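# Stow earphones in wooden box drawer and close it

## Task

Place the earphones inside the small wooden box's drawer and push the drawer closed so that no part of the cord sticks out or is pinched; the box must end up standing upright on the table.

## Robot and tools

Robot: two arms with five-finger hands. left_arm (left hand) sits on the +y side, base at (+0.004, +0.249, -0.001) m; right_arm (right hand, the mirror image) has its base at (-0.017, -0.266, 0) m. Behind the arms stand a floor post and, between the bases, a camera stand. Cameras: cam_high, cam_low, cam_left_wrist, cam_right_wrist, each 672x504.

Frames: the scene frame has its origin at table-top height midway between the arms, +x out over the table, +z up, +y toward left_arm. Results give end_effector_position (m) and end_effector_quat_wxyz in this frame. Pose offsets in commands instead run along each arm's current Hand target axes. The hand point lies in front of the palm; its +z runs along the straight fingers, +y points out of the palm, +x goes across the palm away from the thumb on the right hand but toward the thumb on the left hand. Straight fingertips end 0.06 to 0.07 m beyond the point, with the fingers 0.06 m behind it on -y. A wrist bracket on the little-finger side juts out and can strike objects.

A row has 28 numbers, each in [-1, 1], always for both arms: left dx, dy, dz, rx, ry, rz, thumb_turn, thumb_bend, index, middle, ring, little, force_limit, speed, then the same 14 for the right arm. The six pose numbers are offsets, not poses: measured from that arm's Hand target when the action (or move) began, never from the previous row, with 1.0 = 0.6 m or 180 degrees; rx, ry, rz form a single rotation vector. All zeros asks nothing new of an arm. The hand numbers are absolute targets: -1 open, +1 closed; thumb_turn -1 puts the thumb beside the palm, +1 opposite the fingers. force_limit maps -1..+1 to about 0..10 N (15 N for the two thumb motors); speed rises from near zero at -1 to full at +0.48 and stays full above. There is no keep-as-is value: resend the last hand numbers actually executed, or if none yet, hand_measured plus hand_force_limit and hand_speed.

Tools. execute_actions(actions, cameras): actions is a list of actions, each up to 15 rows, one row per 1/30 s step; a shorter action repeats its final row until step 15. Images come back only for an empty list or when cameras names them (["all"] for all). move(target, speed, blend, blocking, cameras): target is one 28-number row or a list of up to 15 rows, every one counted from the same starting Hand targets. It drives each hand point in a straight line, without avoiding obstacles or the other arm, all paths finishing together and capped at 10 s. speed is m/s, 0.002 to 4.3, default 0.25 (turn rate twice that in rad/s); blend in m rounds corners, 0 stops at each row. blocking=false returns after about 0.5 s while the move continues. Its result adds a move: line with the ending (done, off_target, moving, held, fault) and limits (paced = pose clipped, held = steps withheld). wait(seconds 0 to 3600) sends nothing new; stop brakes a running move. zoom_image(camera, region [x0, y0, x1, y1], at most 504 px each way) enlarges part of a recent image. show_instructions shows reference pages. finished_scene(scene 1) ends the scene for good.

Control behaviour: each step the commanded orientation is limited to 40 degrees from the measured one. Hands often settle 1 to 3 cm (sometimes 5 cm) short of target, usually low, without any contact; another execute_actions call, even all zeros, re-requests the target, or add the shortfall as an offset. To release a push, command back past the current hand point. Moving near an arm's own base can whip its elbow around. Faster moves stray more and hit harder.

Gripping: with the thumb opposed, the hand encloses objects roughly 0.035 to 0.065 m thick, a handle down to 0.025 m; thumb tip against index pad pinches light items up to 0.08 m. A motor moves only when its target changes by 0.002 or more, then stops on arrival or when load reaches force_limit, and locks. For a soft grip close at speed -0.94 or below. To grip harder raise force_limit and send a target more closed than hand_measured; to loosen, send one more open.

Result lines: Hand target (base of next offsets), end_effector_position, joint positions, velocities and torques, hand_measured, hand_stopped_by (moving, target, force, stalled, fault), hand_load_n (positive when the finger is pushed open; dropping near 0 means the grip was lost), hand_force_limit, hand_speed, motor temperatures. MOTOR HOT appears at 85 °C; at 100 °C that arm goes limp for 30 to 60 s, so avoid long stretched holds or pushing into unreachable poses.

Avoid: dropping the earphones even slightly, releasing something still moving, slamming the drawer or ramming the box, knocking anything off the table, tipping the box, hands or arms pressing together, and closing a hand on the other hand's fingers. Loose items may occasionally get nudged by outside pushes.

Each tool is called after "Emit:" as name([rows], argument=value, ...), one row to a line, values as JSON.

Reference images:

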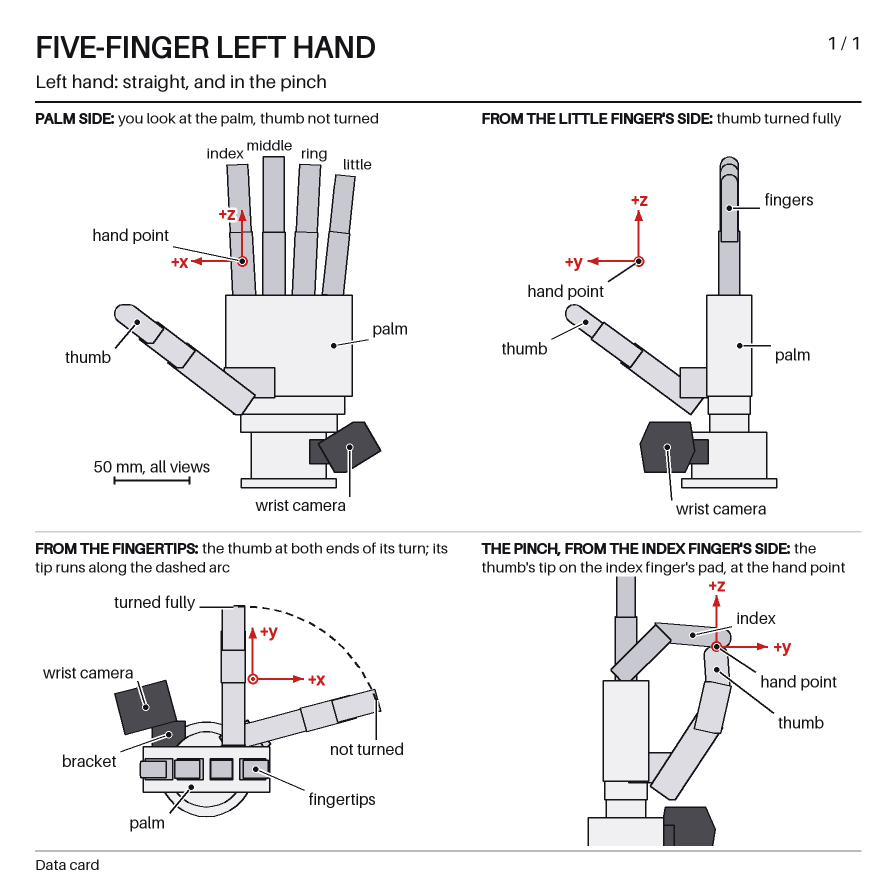

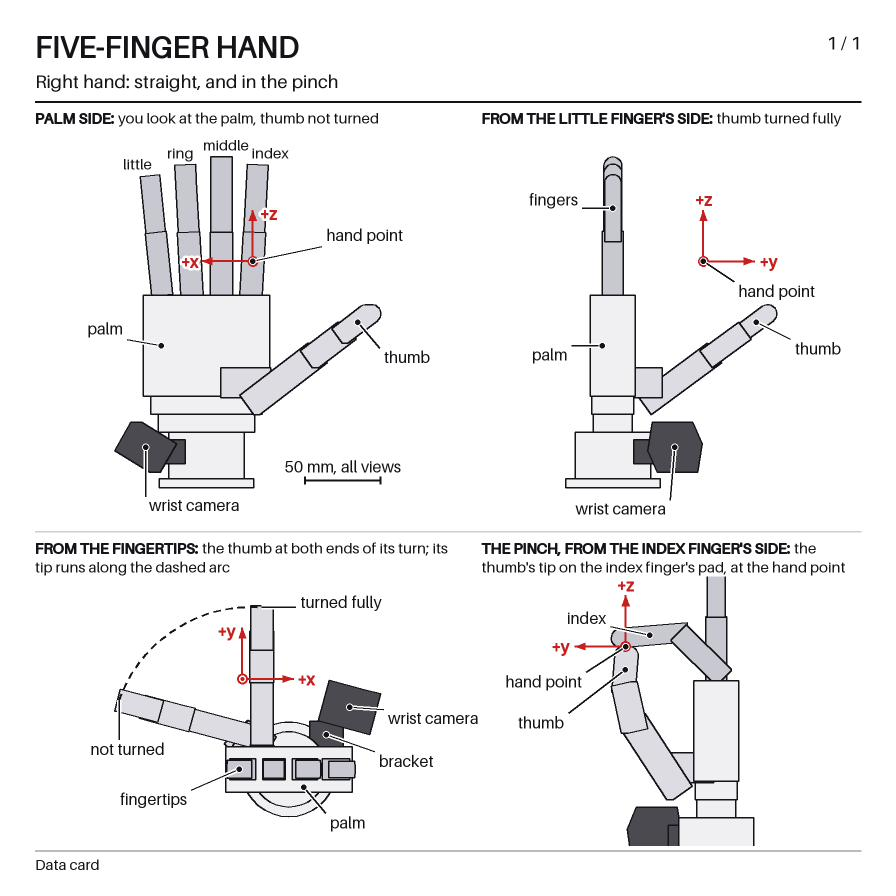

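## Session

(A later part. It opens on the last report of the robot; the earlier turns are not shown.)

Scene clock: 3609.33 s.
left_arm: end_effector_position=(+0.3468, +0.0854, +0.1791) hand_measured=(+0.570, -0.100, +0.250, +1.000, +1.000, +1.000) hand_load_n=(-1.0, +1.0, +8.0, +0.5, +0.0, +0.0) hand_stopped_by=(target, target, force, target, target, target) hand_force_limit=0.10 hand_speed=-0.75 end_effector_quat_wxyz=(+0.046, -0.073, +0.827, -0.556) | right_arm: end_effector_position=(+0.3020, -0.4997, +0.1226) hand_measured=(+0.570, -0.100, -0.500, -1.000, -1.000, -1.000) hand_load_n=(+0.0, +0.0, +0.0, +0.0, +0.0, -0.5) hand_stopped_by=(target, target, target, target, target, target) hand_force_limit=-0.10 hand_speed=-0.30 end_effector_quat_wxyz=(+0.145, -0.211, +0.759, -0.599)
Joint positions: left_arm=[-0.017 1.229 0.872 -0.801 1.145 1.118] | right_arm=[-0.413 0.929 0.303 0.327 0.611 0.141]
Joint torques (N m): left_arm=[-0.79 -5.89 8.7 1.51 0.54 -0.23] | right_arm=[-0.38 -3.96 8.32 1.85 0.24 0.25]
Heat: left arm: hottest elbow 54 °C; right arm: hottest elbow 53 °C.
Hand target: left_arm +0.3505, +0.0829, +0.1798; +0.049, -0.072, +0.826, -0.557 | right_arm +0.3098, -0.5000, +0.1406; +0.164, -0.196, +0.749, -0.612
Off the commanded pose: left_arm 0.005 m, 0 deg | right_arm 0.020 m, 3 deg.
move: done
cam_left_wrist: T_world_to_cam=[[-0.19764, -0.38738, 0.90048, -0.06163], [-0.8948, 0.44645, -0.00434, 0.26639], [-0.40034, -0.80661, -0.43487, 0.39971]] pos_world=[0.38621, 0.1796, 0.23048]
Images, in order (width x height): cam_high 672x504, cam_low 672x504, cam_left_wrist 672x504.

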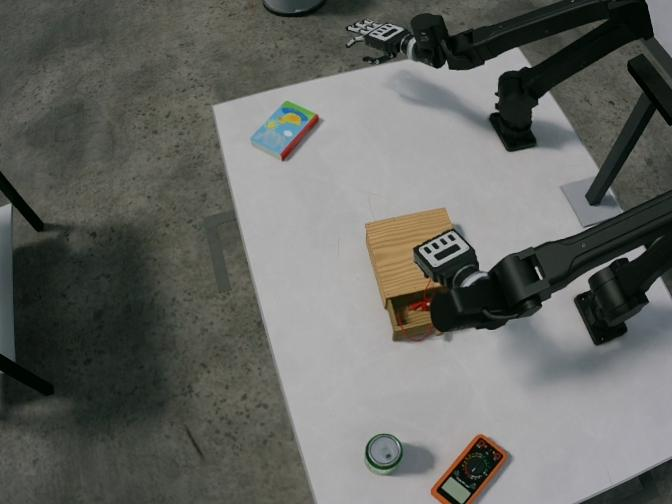

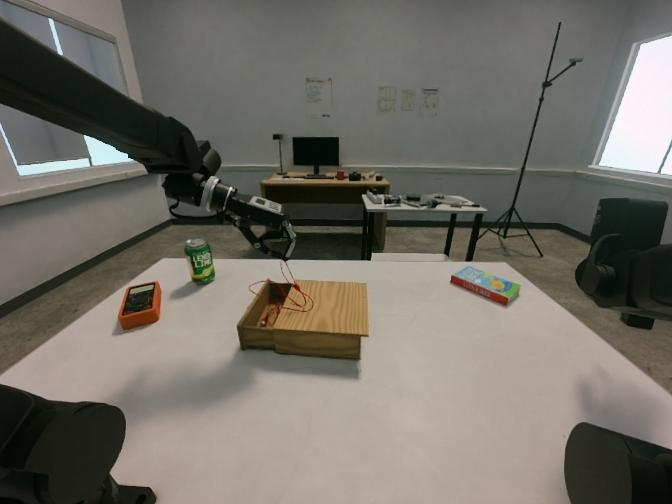

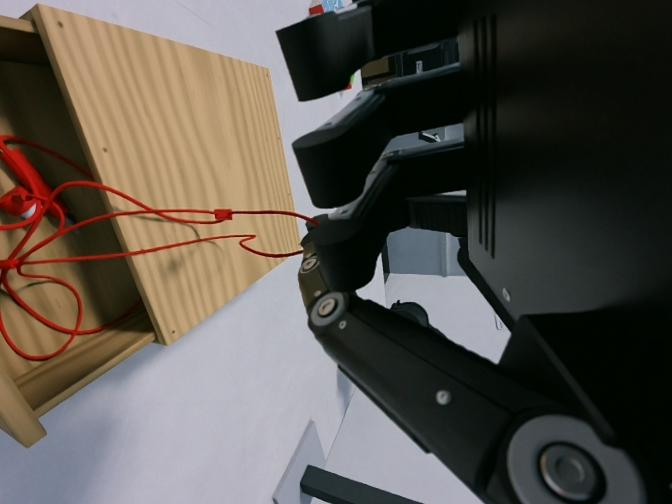

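Emit:
move([
  [-0.0203,0.0735,-0.0487,0,0,0,0.57,-0.1,0.5,1,1,1,0.1,-0.75,0,0,0,0,0,0,0.57,-0.1,-0.5,-1,-1,-1,-0.1,-0.3],
  [-0.0212,0.2075,0.0113,0,0,0,0.57,-0.1,0.5,1,1,1,0.1,-0.75,0,0,0,0,0,0,0.57,-0.1,-0.5,-1,-1,-1,-0.1,-0.3],
], speed=0.07, blend=0.01, cameras=["cam_low","cam_high","cam_left_wrist"])

Emit:
zoom_image(camera="cam_low", region=[150, 170, 360, 380])

Emit:
zoom_image(camera="cam_high", region=[340, 150, 580, 390])

Scene clock: 3625.47 s.
left_arm: end_effector_position=(+0.3513, +0.1238, +0.0622) hand_measured=(+0.570, -0.100, +0.250, +1.000, +1.000, +1.000) hand_load_n=(-1.0, +1.0, +8.0, +0.5, +0.0, +0.0) hand_stopped_by=(target, target, force, target, target, target) hand_force_limit=0.10 hand_speed=-0.75 end_effector_quat_wxyz=(+0.039, -0.078, +0.828, -0.553) | right_arm: end_effector_position=(+0.3020, -0.4997, +0.1226) hand_measured=(+0.570, -0.100, -0.500, -1.000, -1.000, -1.000) hand_load_n=(+0.0, +0.0, +0.0, +0.0, +0.0, +0.0) hand_stopped_by=(target, target, target, target, target, target) hand_force_limit=-0.10 hand_speed=-0.30 end_effector_quat_wxyz=(+0.145, -0.211, +0.759, -0.599)
Joint positions: left_arm=[0.09 1.475 0.766 -0.705 1.171 1.377] | right_arm=[-0.413 0.929 0.303 0.327 0.611 0.141]
Joint torques (N m): left_arm=[0.5 -6.42 7.19 1.09 1.08 0] | right_arm=[-0.32 -4.01 8.34 1.87 0.24 0.25]
Heat: left arm: hottest elbow 51 °C; right arm: hottest elbow 53 °C.
Hand target: left_arm +0.3560, +0.1248, +0.0618; +0.049, -0.072, +0.826, -0.557 | right_arm +0.3098, -0.5000, +0.1406; +0.164, -0.196, +0.749, -0.612
Off the commanded pose: left_arm 0.005 m, 1 deg | right_arm 0.020 m, 3 deg.
move: done
cam_left_wrist: T_world_to_cam=[[-0.18203, -0.39071, 0.90234, 0.05419], [-0.89495, 0.44598, 0.01257, 0.25184], [-0.40734, -0.80526, -0.43085, 0.38379]] pos_world=[0.39158, 0.21791, 0.11329]
Images, in order (width x height): cam_high 672x504, cam_low 672x504, cam_left_wrist 672x504.

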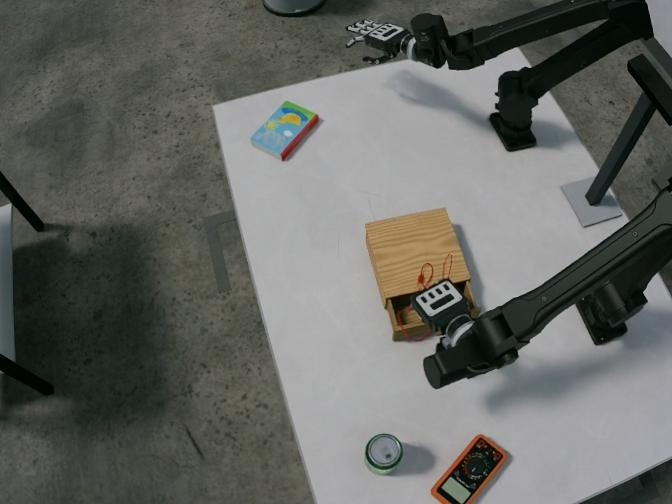

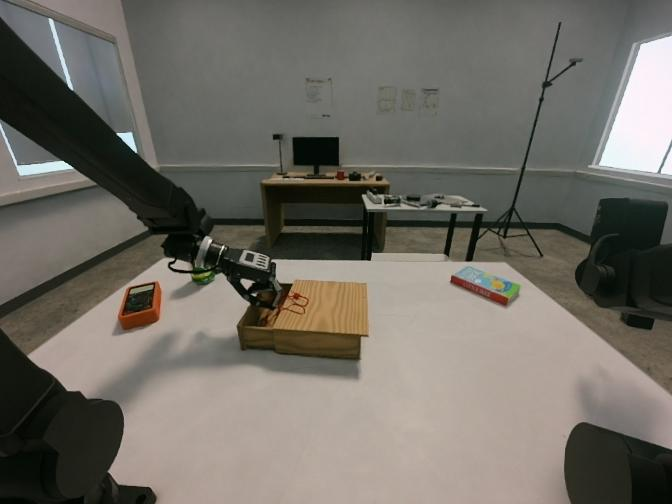

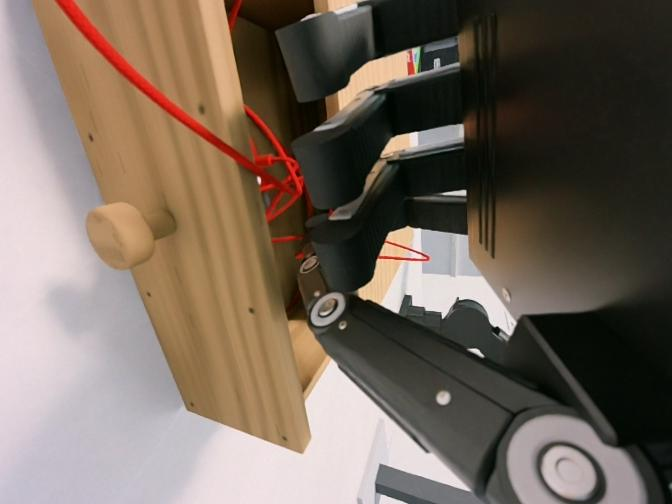

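Scaled by 2.400 from the camera's image (finer frame: 960x720).

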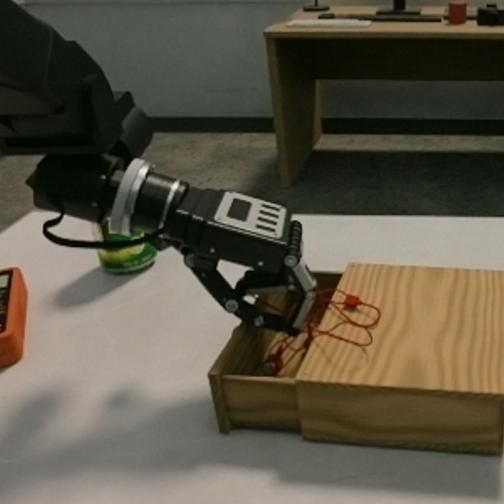

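Scaled by 2.100 from the camera's image (finer frame: 960x720).

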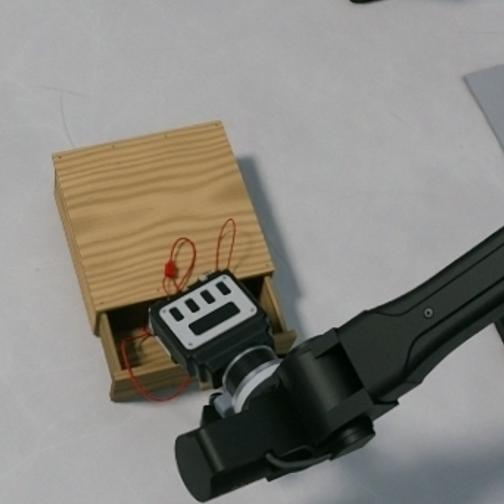

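Emit:
execute_actions([
  [[0,0,0,0,0,0,0.57,-0.3,0.5,1,1,1,0.1,-0.75,0,0,0,0,0,0,0.57,-0.1,-0.5,-1,-1,-1,-0.1,-0.3]],
  [[0,0,0,0,0,0,0.57,-0.3,0.5,1,1,1,0.1,-0.75,0,0,0,0,0,0,0.57,-0.1,-0.5,-1,-1,-1,-0.1,-0.3]],
])

Emit:
move(target=[0.0,-0.185,-0.075,0,0,0,0.57,-0.3,0.5,1,1,1,0.1,-0.75,0,0,0,0,0,0,0.57,-0.1,-0.5,-1,-1,-1,-0.1,-0.3], speed=0.08, cameras=["cam_low","cam_high","cam_left_wrist"])

Emit:
zoom_image(camera="cam_low", region=[150, 170, 360, 380])

Emit:
zoom_image(camera="cam_high", region=[340, 150, 580, 390])

Scene clock: 3643.87 s.
left_arm: end_effector_position=(+0.3513, +0.1238, +0.0622) hand_measured=(+0.570, -0.300, +0.250, +1.000, +1.000, +1.000) hand_load_n=(-0.5, +0.0, +0.0, +0.5, +0.5, +0.0) hand_stopped_by=(target, target, force, target, target, target) hand_force_limit=0.10 hand_speed=-0.75 end_effector_quat_wxyz=(+0.039, -0.078, +0.828, -0.553) | right_arm: end_effector_position=(+0.3020, -0.4997, +0.1226) hand_measured=(+0.570, -0.100, -0.500, -1.000, -1.000, -1.000) hand_load_n=(+0.0, +0.0, +0.0, +0.0, +0.0, +0.0) hand_stopped_by=(target, target, target, target, target, target) hand_force_limit=-0.10 hand_speed=-0.30 end_effector_quat_wxyz=(+0.145, -0.211, +0.759, -0.599)
Joint positions: left_arm=[0.09 1.475 0.766 -0.705 1.171 1.377] | right_arm=[-0.413 0.929 0.303 0.327 0.611 0.141]
Joint torques (N m): left_arm=[0.38 -6.83 6.91 0.98 1.05 0] | right_arm=[-0.32 -3.96 8.34 1.87 0.24 0.25]
Motor temperatures (°C): left_arm=[23 28 48 24 29 23] | right_arm=[25 29 53 28 28 25]
Heat: left arm: hottest elbow 48 °C; right arm: hottest elbow 53 °C.
Hand target: left_arm +0.3560, +0.1248, +0.0618; +0.049, -0.072, +0.826, -0.557 | right_arm +0.3098, -0.5000, +0.1406; +0.164, -0.196, +0.749, -0.612
Off the commanded pose: left_arm 0.005 m, 1 deg | right_arm 0.020 m, 3 deg.
Step readings (end_effector_position of left_arm | right_arm):
0: (+0.3513, +0.1238, +0.0622) | (+0.3020, -0.4997, +0.1226)
1: (+0.3513, +0.1238, +0.0622) | (+0.3020, -0.4997, +0.1226)
2: (+0.3513, +0.1238, +0.0622) | (+0.3020, -0.4997, +0.1226)
4: (+0.3513, +0.1238, +0.0622) | (+0.3020, -0.4997, +0.1226)
8: (+0.3513, +0.1238, +0.0622) | (+0.3020, -0.4997, +0.1226)
15: (+0.3513, +0.1238, +0.0622) | (+0.3020, -0.4997, +0.1226)
16: (+0.3513, +0.1238, +0.0622) | (+0.3020, -0.4997, +0.1226)
17: (+0.3513, +0.1238, +0.0622) | (+0.3020, -0.4997, +0.1226)
19: (+0.3513, +0.1238, +0.0622) | (+0.3020, -0.4997, +0.1226)
23: (+0.3513, +0.1238, +0.0622) | (+0.3020, -0.4997, +0.1226)
30: (+0.3513, +0.1238, +0.0622) | (+0.3020, -0.4997, +0.1226)

Scene clock: 3646.23 s.
left_arm: end_effector_position=(+0.3364, +0.1224, +0.1533) hand_measured=(+0.570, -0.300, +0.250, +1.000, +1.000, +1.000) hand_load_n=(+0.0, +0.0, +0.0, +0.0, +0.0, +0.5) hand_stopped_by=(target, target, force, target, target, target) hand_force_limit=0.10 hand_speed=-0.75 end_effector_quat_wxyz=(+0.016, -0.093, +0.828, -0.553) | right_arm: end_effector_position=(+0.3020, -0.4997, +0.1226) hand_measured=(+0.570, -0.100, -0.500, -1.000, -1.000, -1.000) hand_load_n=(+0.0, +0.0, +0.0, +0.0, +0.0, +0.0) hand_stopped_by=(target, target, target, target, target, target) hand_force_limit=-0.10 hand_speed=-0.30 end_effector_quat_wxyz=(+0.145, -0.211, +0.759, -0.599)
Joint positions: left_arm=[0.09 1.315 0.887 -1.04 1.171 1.377] | right_arm=[-0.413 0.929 0.303 0.327 0.611 0.141]
Joint torques (N m): left_arm=[0.56 -7.59 13.39 -0.39 1.01 -0.03] | right_arm=[-0.32 -3.96 8.34 1.85 0.24 0.25]
Heat: left arm: hottest elbow 48 °C; right arm: hottest elbow 53 °C.
Hand target: left_arm +0.3560, +0.1249, +0.1816; +0.049, -0.072, +0.826, -0.557 | right_arm +0.3098, -0.5000, +0.1406; +0.164, -0.196, +0.749, -0.612
Off the commanded pose: left_arm 0.035 m, 4 deg | right_arm 0.020 m, 3 deg.
move: off_target (left_arm)
cam_left_wrist: T_world_to_cam=[[-0.13215, -0.38582, 0.91306, -0.0503], [-0.89296, 0.44621, 0.05931, 0.23015], [-0.43029, -0.80749, -0.40349, 0.41957]] pos_world=[0.37941, 0.2167, 0.20157]
Images, in order (width x height): cam_high 672x504, cam_low 672x504, cam_left_wrist 672x504.

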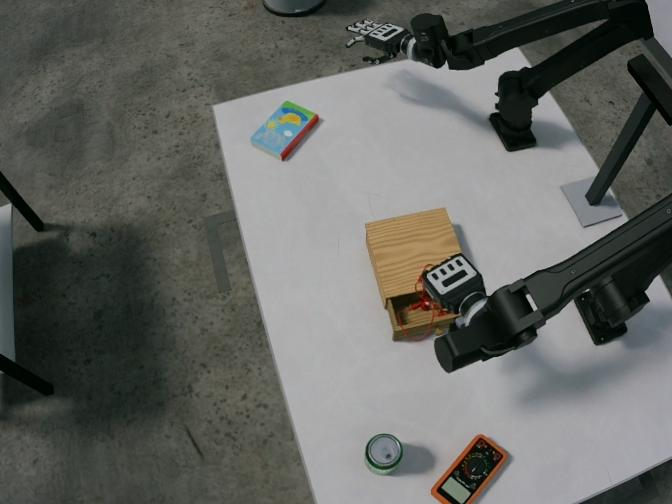

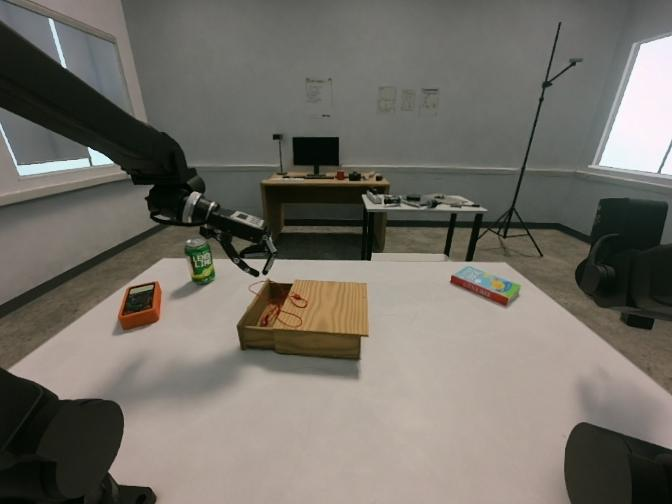

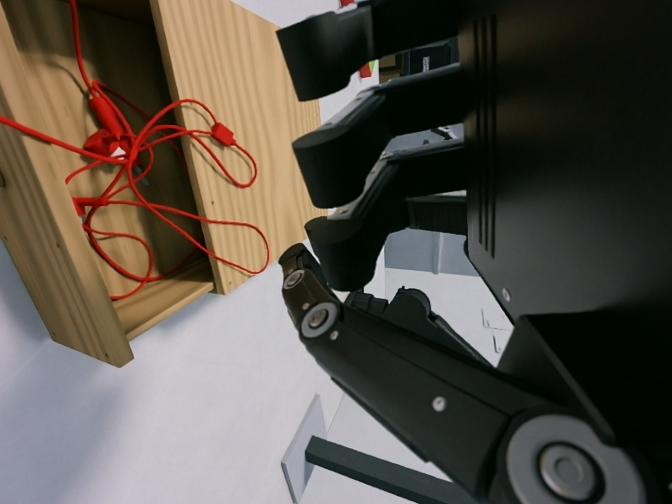

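Scaled by 2.400 from the camera's image (finer frame: 960x720).

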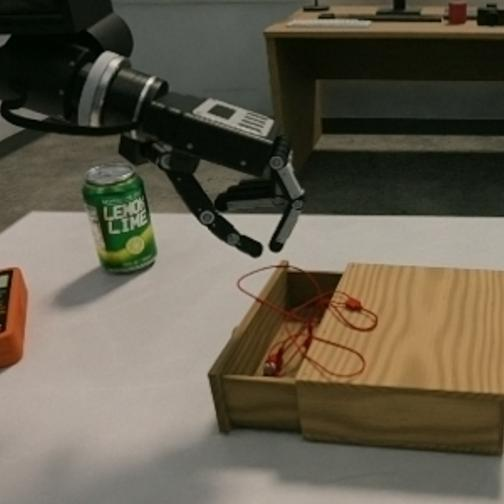

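Scaled by 2.100 from the camera's image (finer frame: 960x720).

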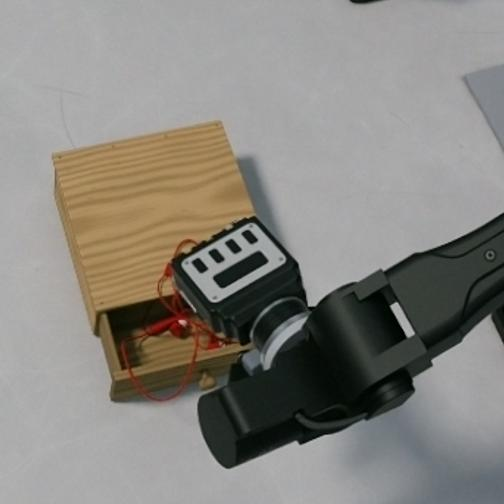

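Emit:
move(target=[0.1053,-0.0103,0.1217,0,0,0,-1,-1,-0.05,-0.05,-0.05,-0.05,0.1,-0.4,0,0,0,0,0,0,0.57,-0.1,-0.5,-1,-1,-1,-0.1,-0.3], speed=0.1, cameras=["cam_low","cam_high","cam_left_wrist"])

Emit:
zoom_image(camera="cam_low", region=[150, 170, 360, 380])

Scene clock: 3687.47 s.
left_arm: end_effector_position=(+0.3364, +0.1224, +0.1533) hand_measured=(+0.570, -0.300, +0.250, +1.000, +1.000, +1.000) hand_load_n=(+0.0, +0.5, -0.5, +0.0, +0.0, +0.0) hand_stopped_by=(target, target, force, target, target, target) hand_force_limit=0.10 hand_speed=-0.75 end_effector_quat_wxyz=(+0.016, -0.093, +0.828, -0.553) | right_arm: end_effector_position=(+0.3020, -0.4997, +0.1226) hand_measured=(+0.570, -0.100, -0.500, -1.000, -1.000, -1.000) hand_load_n=(+0.0, +0.0, +0.0, +0.0, +0.0, +0.0) hand_stopped_by=(target, target, target, target, target, target) hand_force_limit=-0.10 hand_speed=-0.30 end_effector_quat_wxyz=(+0.145, -0.211, +0.759, -0.599)
Joint positions: left_arm=[0.09 1.315 0.887 -1.04 1.171 1.377] | right_arm=[-0.413 0.929 0.303 0.327 0.611 0.141]
Joint torques (N m): left_arm=[0.44 -6.95 8.47 0.09 0.81 -0.09] | right_arm=[-1.2 -3.14 8.03 0.99 0.07 0.1]
Heat: left arm: hottest elbow 46 °C; right arm: hottest elbow 52 °C.
Hand target: left_arm +0.3397, +0.1234, +0.1572; +0.024, -0.089, +0.827, -0.555 | right_arm +0.3034, -0.5012, +0.1280; +0.147, -0.208, +0.756, -0.603
CONTROL IS BACK. The link to the robot was lost, through no command of yours. It is back now. Nothing of this call ran. Your reply's later robot calls are not run. The arms hold where they stopped. Where a move or wait says "fault", it means the lost link, not a fault of the arm. Commands run again from your next reply on.
move: fault
cam_left_wrist: T_world_to_cam=[[-0.13215, -0.38582, 0.91306, -0.0503], [-0.89296, 0.44621, 0.05931, 0.23015], [-0.43029, -0.80749, -0.40349, 0.41957]] pos_world=[0.37941, 0.2167, 0.20157]
Images, in order (width x height): cam_high 672x504, cam_low 672x504, cam_left_wrist 672x504.

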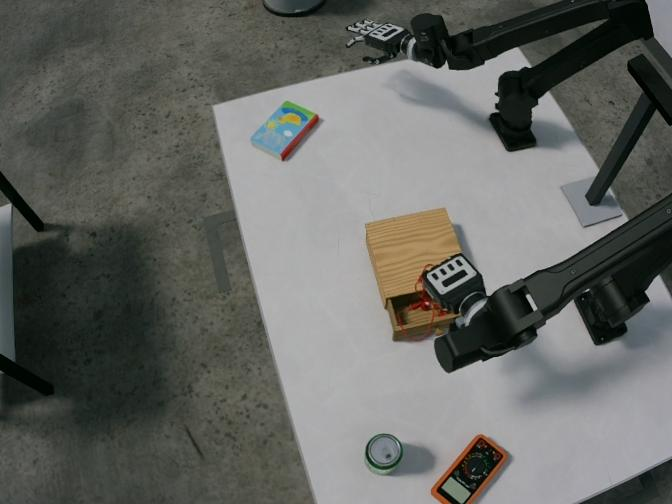

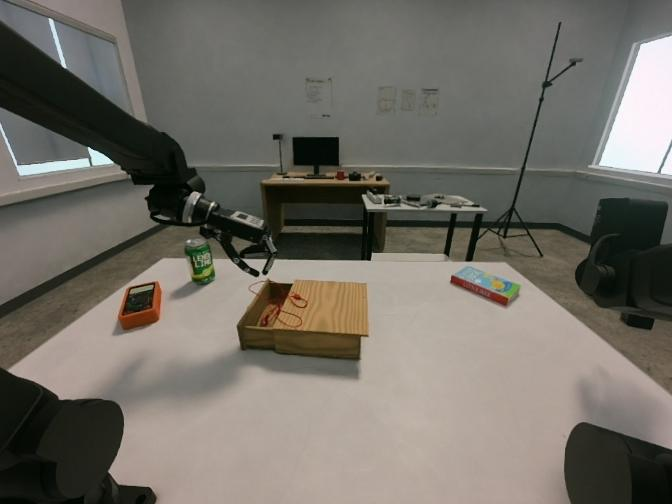

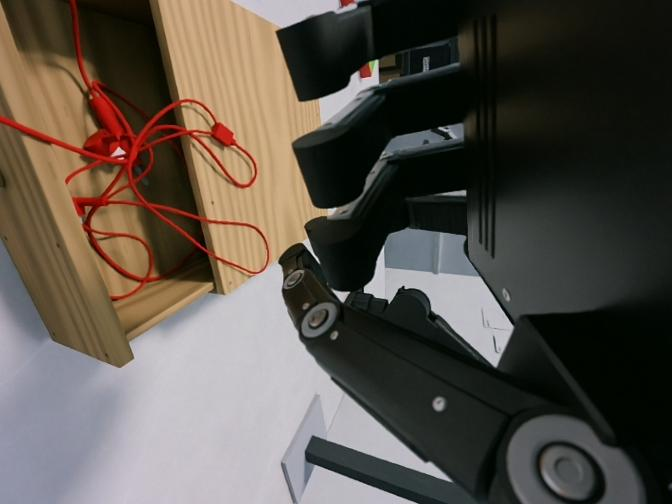

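Scaled by 2.400 from the camera's image (finer frame: 960x720).

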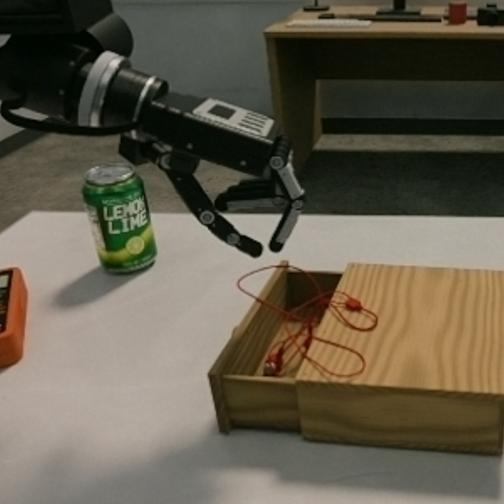

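Emit:
move(target=[0.0783,-0.0457,0.1097,0.0031,-0.0071,0.0175,-1,-1,-0.05,-0.05,-0.05,-0.05,0.1,-0.4,0,0,0,0,0,0,0.57,-0.1,-0.5,-1,-1,-1,-0.1,-0.3], speed=0.1, cameras=["cam_low","cam_high","cam_left_wrist"])

Emit:
zoom_image(camera="cam_low", region=[150, 170, 360, 380])

Scene clock: 3715.53 s.
left_arm: end_effector_position=(+0.3041, +0.0481, +0.1504) hand_measured=(-1.000, -1.000, -0.050, -0.050, -0.050, -0.050) hand_load_n=(-0.5, +0.0, +0.0, +0.0, +0.0, +0.0) hand_stopped_by=(target, target, target, target, target, target) hand_force_limit=0.10 hand_speed=-0.40 end_effector_quat_wxyz=(+0.036, -0.080, +0.829, -0.552) | right_arm: end_effector_position=(+0.3020, -0.4997, +0.1226) hand_measured=(+0.570, -0.100, -0.500, -1.000, -1.000, -1.000) hand_load_n=(+0.0, +0.0, +0.0, +0.0, +0.0, +0.0) hand_stopped_by=(target, target, target, target, target, target) hand_force_limit=-0.10 hand_speed=-0.30 end_effector_quat_wxyz=(+0.145, -0.211, +0.759, -0.599)
Joint positions: left_arm=[-0.141 1.128 0.696 -0.534 1.08 0.876] | right_arm=[-0.413 0.929 0.303 0.327 0.611 0.141]
Joint torques (N m): left_arm=[-1.44 -6.18 8.61 1.8 0.38 -0.23] | right_arm=[-1.2 -3.08 8.06 0.98 0.07 0.1]
Heat: left arm: hottest elbow 45 °C; right arm: hottest elbow 52 °C.
Hand target: left_arm +0.3059, +0.0451, +0.1600; +0.049, -0.072, +0.826, -0.557 | right_arm +0.3034, -0.5012, +0.1280; +0.147, -0.208, +0.756, -0.603
Off the commanded pose: left_arm 0.010 m, 2 deg | right_arm 0.006 m, 1 deg.
CONTROL IS BACK, as an earlier result said. Commands run again.
move: done
cam_left_wrist: T_world_to_cam=[[-0.17447, -0.39253, 0.90304, -0.06593], [-0.89474, 0.44609, 0.02103, 0.24085], [-0.41109, -0.80432, -0.42905, 0.34244]] pos_world=[0.34477, 0.14211, 0.20139]
Images, in order (width x height): cam_high 672x504, cam_low 672x504, cam_left_wrist 672x504.

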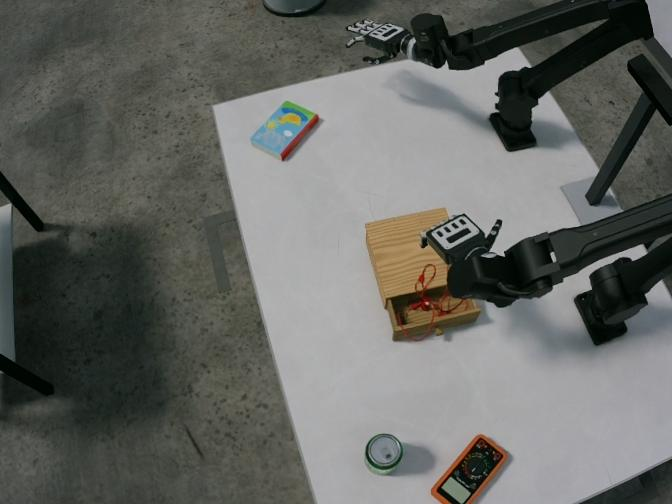

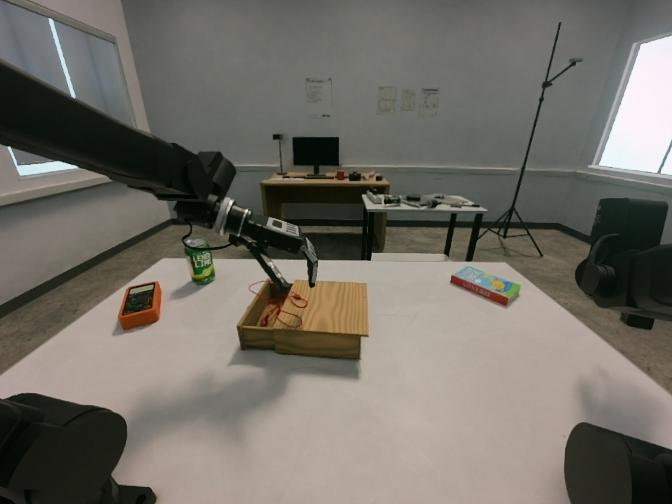

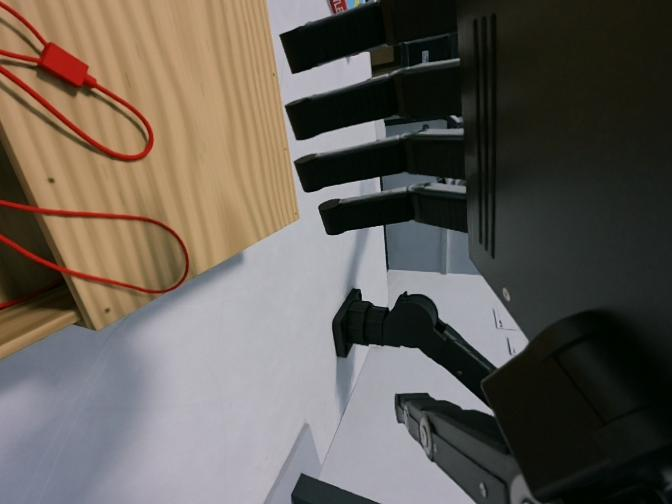

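Scaled by 2.400 from the camera's image (finer frame: 960x720).

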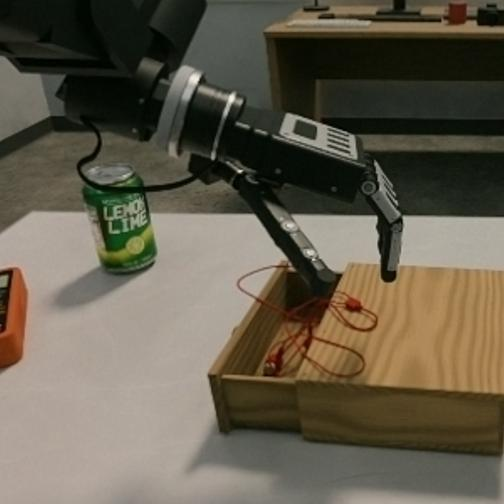

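Emit:
move(target=[0.023,0.102,0.0367,0,0,0,-1,-1,-0.05,-0.05,-0.05,-0.05,0.1,-0.4,0,0,0,0,0,0,0.57,-0.1,-0.5,-1,-1,-1,-0.1,-0.3], speed=0.06, cameras=["cam_low","cam_high","cam_left_wrist"])

Emit:
zoom_image(camera="cam_low", region=[200, 240, 360, 380])

Emit:
zoom_image(camera="cam_left_wrist", region=[160, 0, 420, 260])

Scene clock: 3751.07 s.
left_arm: end_effector_position=(+0.2892, +0.0479, +0.0945) hand_measured=(-1.000, -1.000, -0.050, -0.050, -0.050, -0.050) hand_load_n=(+0.0, +0.0, +0.0, +0.0, +0.0, +0.0) hand_stopped_by=(target, target, target, target, target, target) hand_force_limit=0.10 hand_speed=-0.40 end_effector_quat_wxyz=(+0.048, -0.071, +0.828, -0.555) | right_arm: end_effector_position=(+0.3020, -0.4997, +0.1226) hand_measured=(+0.570, -0.100, -0.500, -1.000, -1.000, -1.000) hand_load_n=(+0.0, +0.0, +0.0, +0.0, +0.0, +0.0) hand_stopped_by=(target, target, target, target, target, target) hand_force_limit=-0.10 hand_speed=-0.30 end_effector_quat_wxyz=(+0.145, -0.211, +0.759, -0.599)
Joint positions: left_arm=[-0.149 1.168 0.548 -0.307 1.076 0.865] | right_arm=[-0.413 0.929 0.303 0.327 0.611 0.141]
Joint torques (N m): left_arm=[-1.44 -3.6 8.12 1.92 0.43 -0.24] | right_arm=[-1.2 -3.14 8.05 0.98 0.07 0.1]
Heat: left arm: hottest elbow 46 °C; right arm: hottest elbow 52 °C.
Hand target: left_arm +0.2920, +0.0451, +0.0950; +0.049, -0.072, +0.826, -0.557 | right_arm +0.3034, -0.5012, +0.1280; +0.147, -0.208, +0.756, -0.603
Off the commanded pose: left_arm 0.004 m, 0 deg | right_arm 0.006 m, 1 deg.
move: done
cam_left_wrist: T_world_to_cam=[[-0.20201, -0.3893, 0.89869, -0.00991], [-0.89457, 0.44687, -0.00751, 0.23143], [-0.39867, -0.80546, -0.43853, 0.30949]] pos_world=[0.32841, 0.14201, 0.14637]
Images, in order (width x height): cam_high 672x504, cam_low 672x504, cam_left_wrist 672x504.

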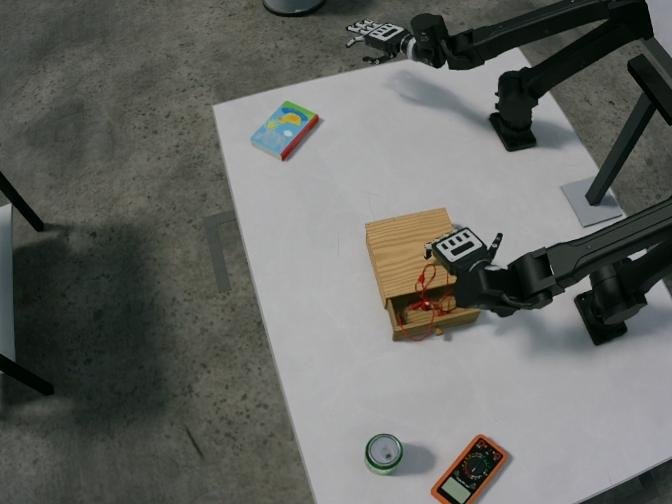

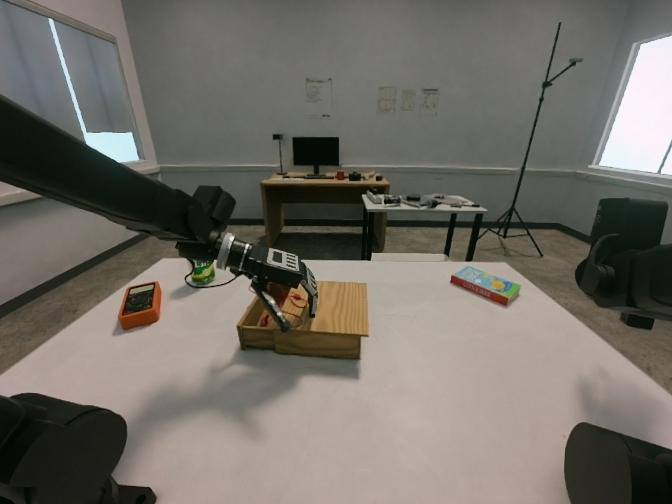

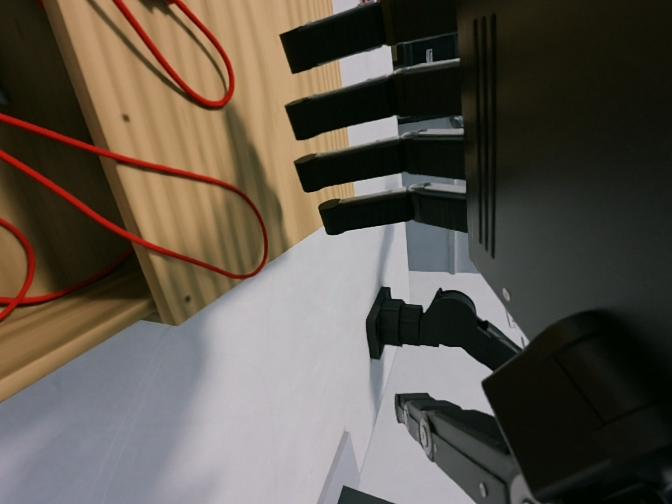

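Scaled by 3.150 from the camera's image (finer frame: 960x720).

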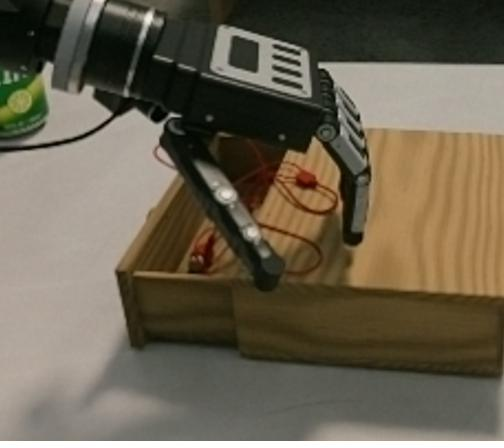

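Scaled by 1.938 from the camera's image (finer frame: 960x720).

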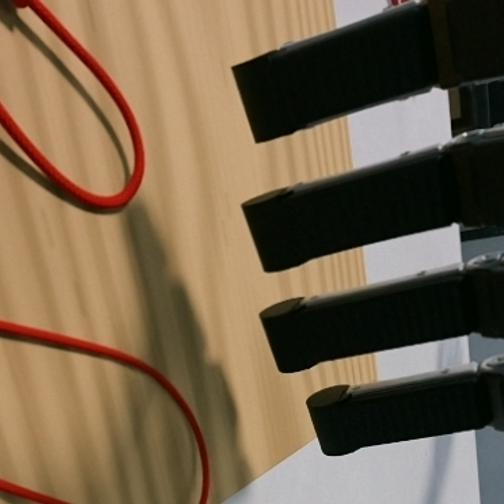

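Emit:
move(target=[0,0.0201,0.0081,0,0,0,-1,-1,-0.05,-0.05,-0.05,-0.05,0.1,-0.4,0,0,0,0,0,0,0.57,-0.1,-0.5,-1,-1,-1,-0.1,-0.3], speed=0.05, cameras=["cam_low","cam_left_wrist"])

Emit:
zoom_image(camera="cam_low", region=[260, 260, 360, 360])

Emit:
zoom_image(camera="cam_left_wrist", region=[160, 0, 420, 260])

Scene clock: 3770.67 s.
left_arm: end_effector_position=(+0.2890, +0.0480, +0.0811) hand_measured=(-1.000, -1.000, -0.050, -0.050, -0.050, -0.050) hand_load_n=(-0.5, +0.0, +0.0, -0.5, +0.0, +0.0) hand_stopped_by=(target, target, target, target, target, target) hand_force_limit=0.10 hand_speed=-0.40 end_effector_quat_wxyz=(+0.047, -0.072, +0.828, -0.555) | right_arm: end_effector_position=(+0.3020, -0.4997, +0.1226) hand_measured=(+0.570, -0.100, -0.500, -1.000, -1.000, -1.000) hand_load_n=(-0.5, +0.0, +0.0, +0.0, +0.0, +0.0) hand_stopped_by=(target, target, target, target, target, target) hand_force_limit=-0.10 hand_speed=-0.30 end_effector_quat_wxyz=(+0.145, -0.211, +0.759, -0.599)
Joint positions: left_arm=[-0.149 1.2 0.529 -0.257 1.076 0.865] | right_arm=[-0.413 0.929 0.303 0.327 0.611 0.141]
Joint torques (N m): left_arm=[-1.49 -3.14 7.84 1.84 0.45 -0.23] | right_arm=[-1.2 -3.08 8.03 0.98 0.07 0.1]
Heat: left arm: hottest elbow 46 °C; right arm: hottest elbow 52 °C.
Hand target: left_arm +0.2920, +0.0451, +0.0820; +0.049, -0.072, +0.826, -0.557 | right_arm +0.3034, -0.5012, +0.1280; +0.147, -0.208, +0.756, -0.603
Off the commanded pose: left_arm 0.004 m, 0 deg | right_arm 0.006 m, 1 deg.
move: done
cam_left_wrist: T_world_to_cam=[[-0.2006, -0.38953, 0.8989, 0.00174], [-0.89458, 0.44687, -0.00599, 0.23104], [-0.39936, -0.80534, -0.43811, 0.30369]] pos_world=[0.32831, 0.14201, 0.13287]

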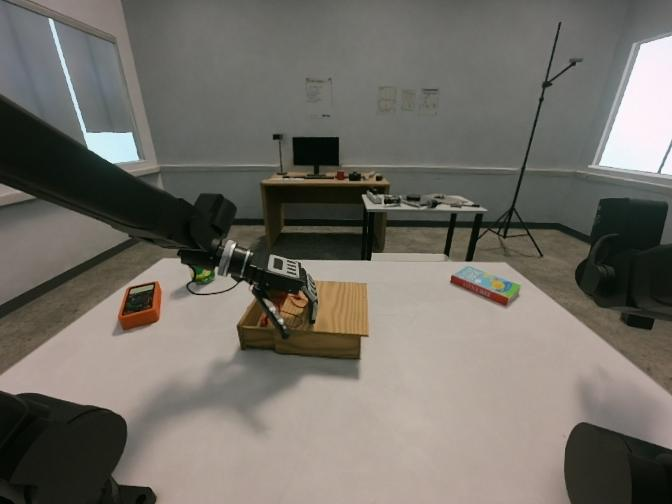

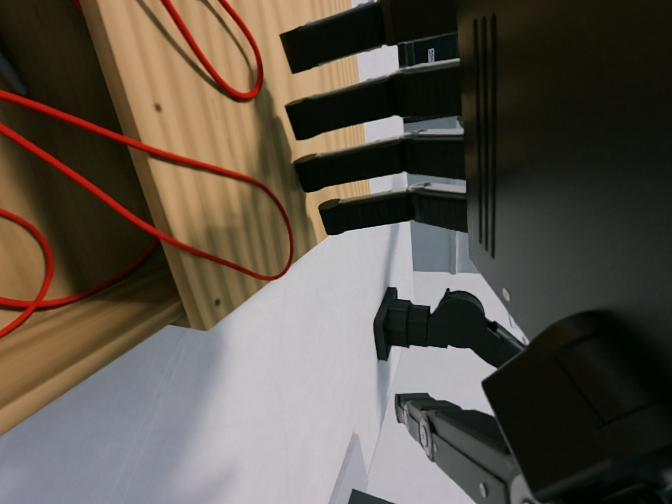

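Scaled by 5.040 from the camera's image (finer frame: 960x720).

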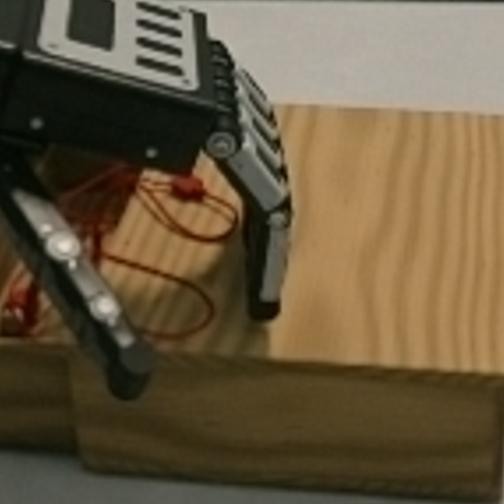

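Scaled by 1.938 from the camera's image (finer frame: 960x720).

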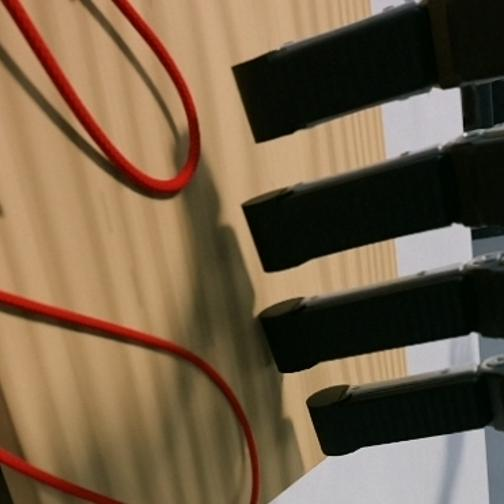

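Emit:
move(target=[0,0.0139,0.0056,0,0,0,-1,-1,-0.05,-0.05,-0.05,-0.05,0.1,-0.4,0,0,0,0,0,0,0.57,-0.1,-0.5,-1,-1,-1,-0.1,-0.3], speed=0.05, cameras=["cam_low","cam_left_wrist"])

Emit:
zoom_image(camera="cam_low", region=[260, 260, 360, 360])

Emit:
zoom_image(camera="cam_left_wrist", region=[160, 0, 420, 260])

Scene clock: 3781.03 s.
left_arm: end_effector_position=(+0.2925, +0.0469, +0.0791) hand_measured=(-1.000, -1.000, -0.050, -0.050, -0.050, -0.050) hand_load_n=(+0.0, +0.0, +0.0, -1.0, +0.5, -0.5) hand_stopped_by=(target, target, target, target, target, target) hand_force_limit=0.10 hand_speed=-0.40 end_effector_quat_wxyz=(+0.051, -0.071, +0.826, -0.557) | right_arm: end_effector_position=(+0.3020, -0.4997, +0.1226) hand_measured=(+0.570, -0.100, -0.500, -1.000, -1.000, -1.000) hand_load_n=(+0.0, +0.0, +0.0, +0.0, +0.0, +0.0) hand_stopped_by=(target, target, target, target, target, target) hand_force_limit=-0.10 hand_speed=-0.30 end_effector_quat_wxyz=(+0.145, -0.211, +0.759, -0.599)
Joint positions: left_arm=[-0.149 1.212 0.525 -0.223 1.077 0.853] | right_arm=[-0.413 0.929 0.303 0.327 0.611 0.141]
Joint torques (N m): left_arm=[-0.97 -2.9 6.94 1.84 0.3 -0.11] | right_arm=[-1.2 -3.08 8.05 0.98 0.07 0.1]
Heat: left arm: hottest elbow 45 °C; right arm: hottest elbow 52 °C.
Hand target: left_arm +0.2920, +0.0452, +0.0730; +0.049, -0.072, +0.826, -0.557 | right_arm +0.3034, -0.5012, +0.1280; +0.147, -0.208, +0.756, -0.603
Off the commanded pose: left_arm 0.006 m, 0 deg | right_arm 0.006 m, 1 deg.
move: done
cam_left_wrist: T_world_to_cam=[[-0.20536, -0.38507, 0.89975, 0.00496], [-0.89615, 0.4435, -0.01473, 0.23596], [-0.39337, -0.80934, -0.43616, 0.30164]] pos_world=[0.33113, 0.14139, 0.13058]

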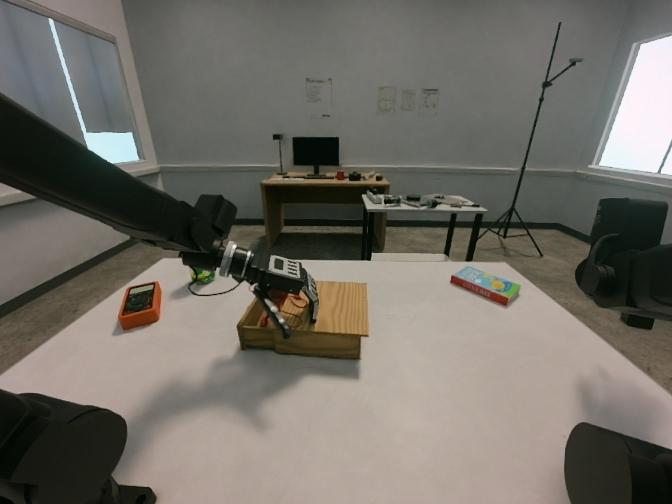

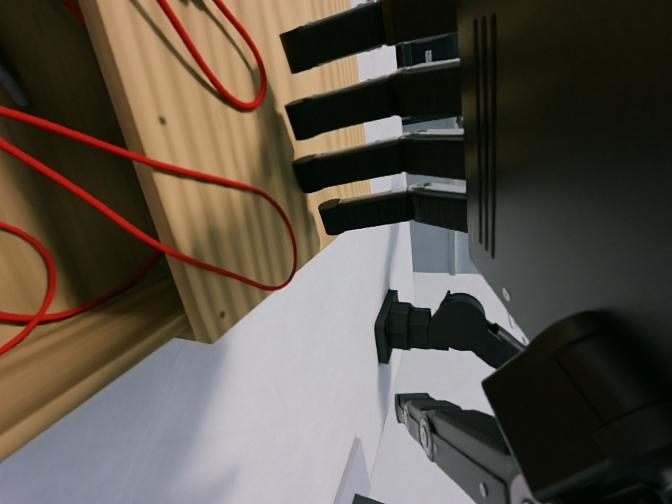

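Scaled by 5.040 from the camera's image (finer frame: 960x720).

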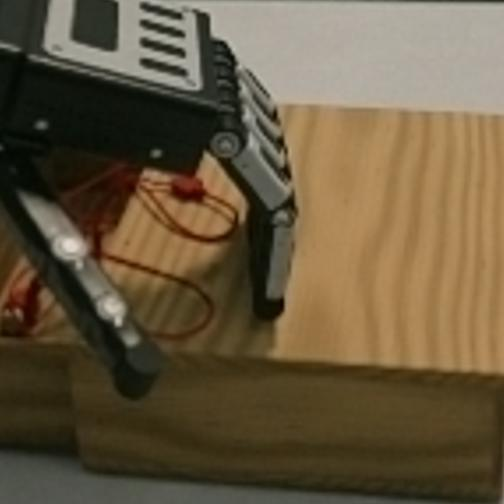

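Scaled by 1.938 from the camera's image (finer frame: 960x720).

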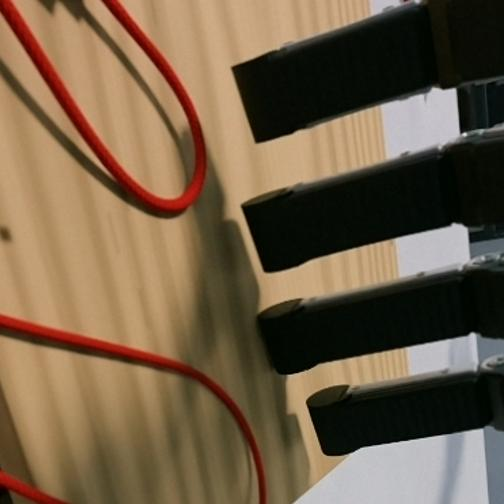

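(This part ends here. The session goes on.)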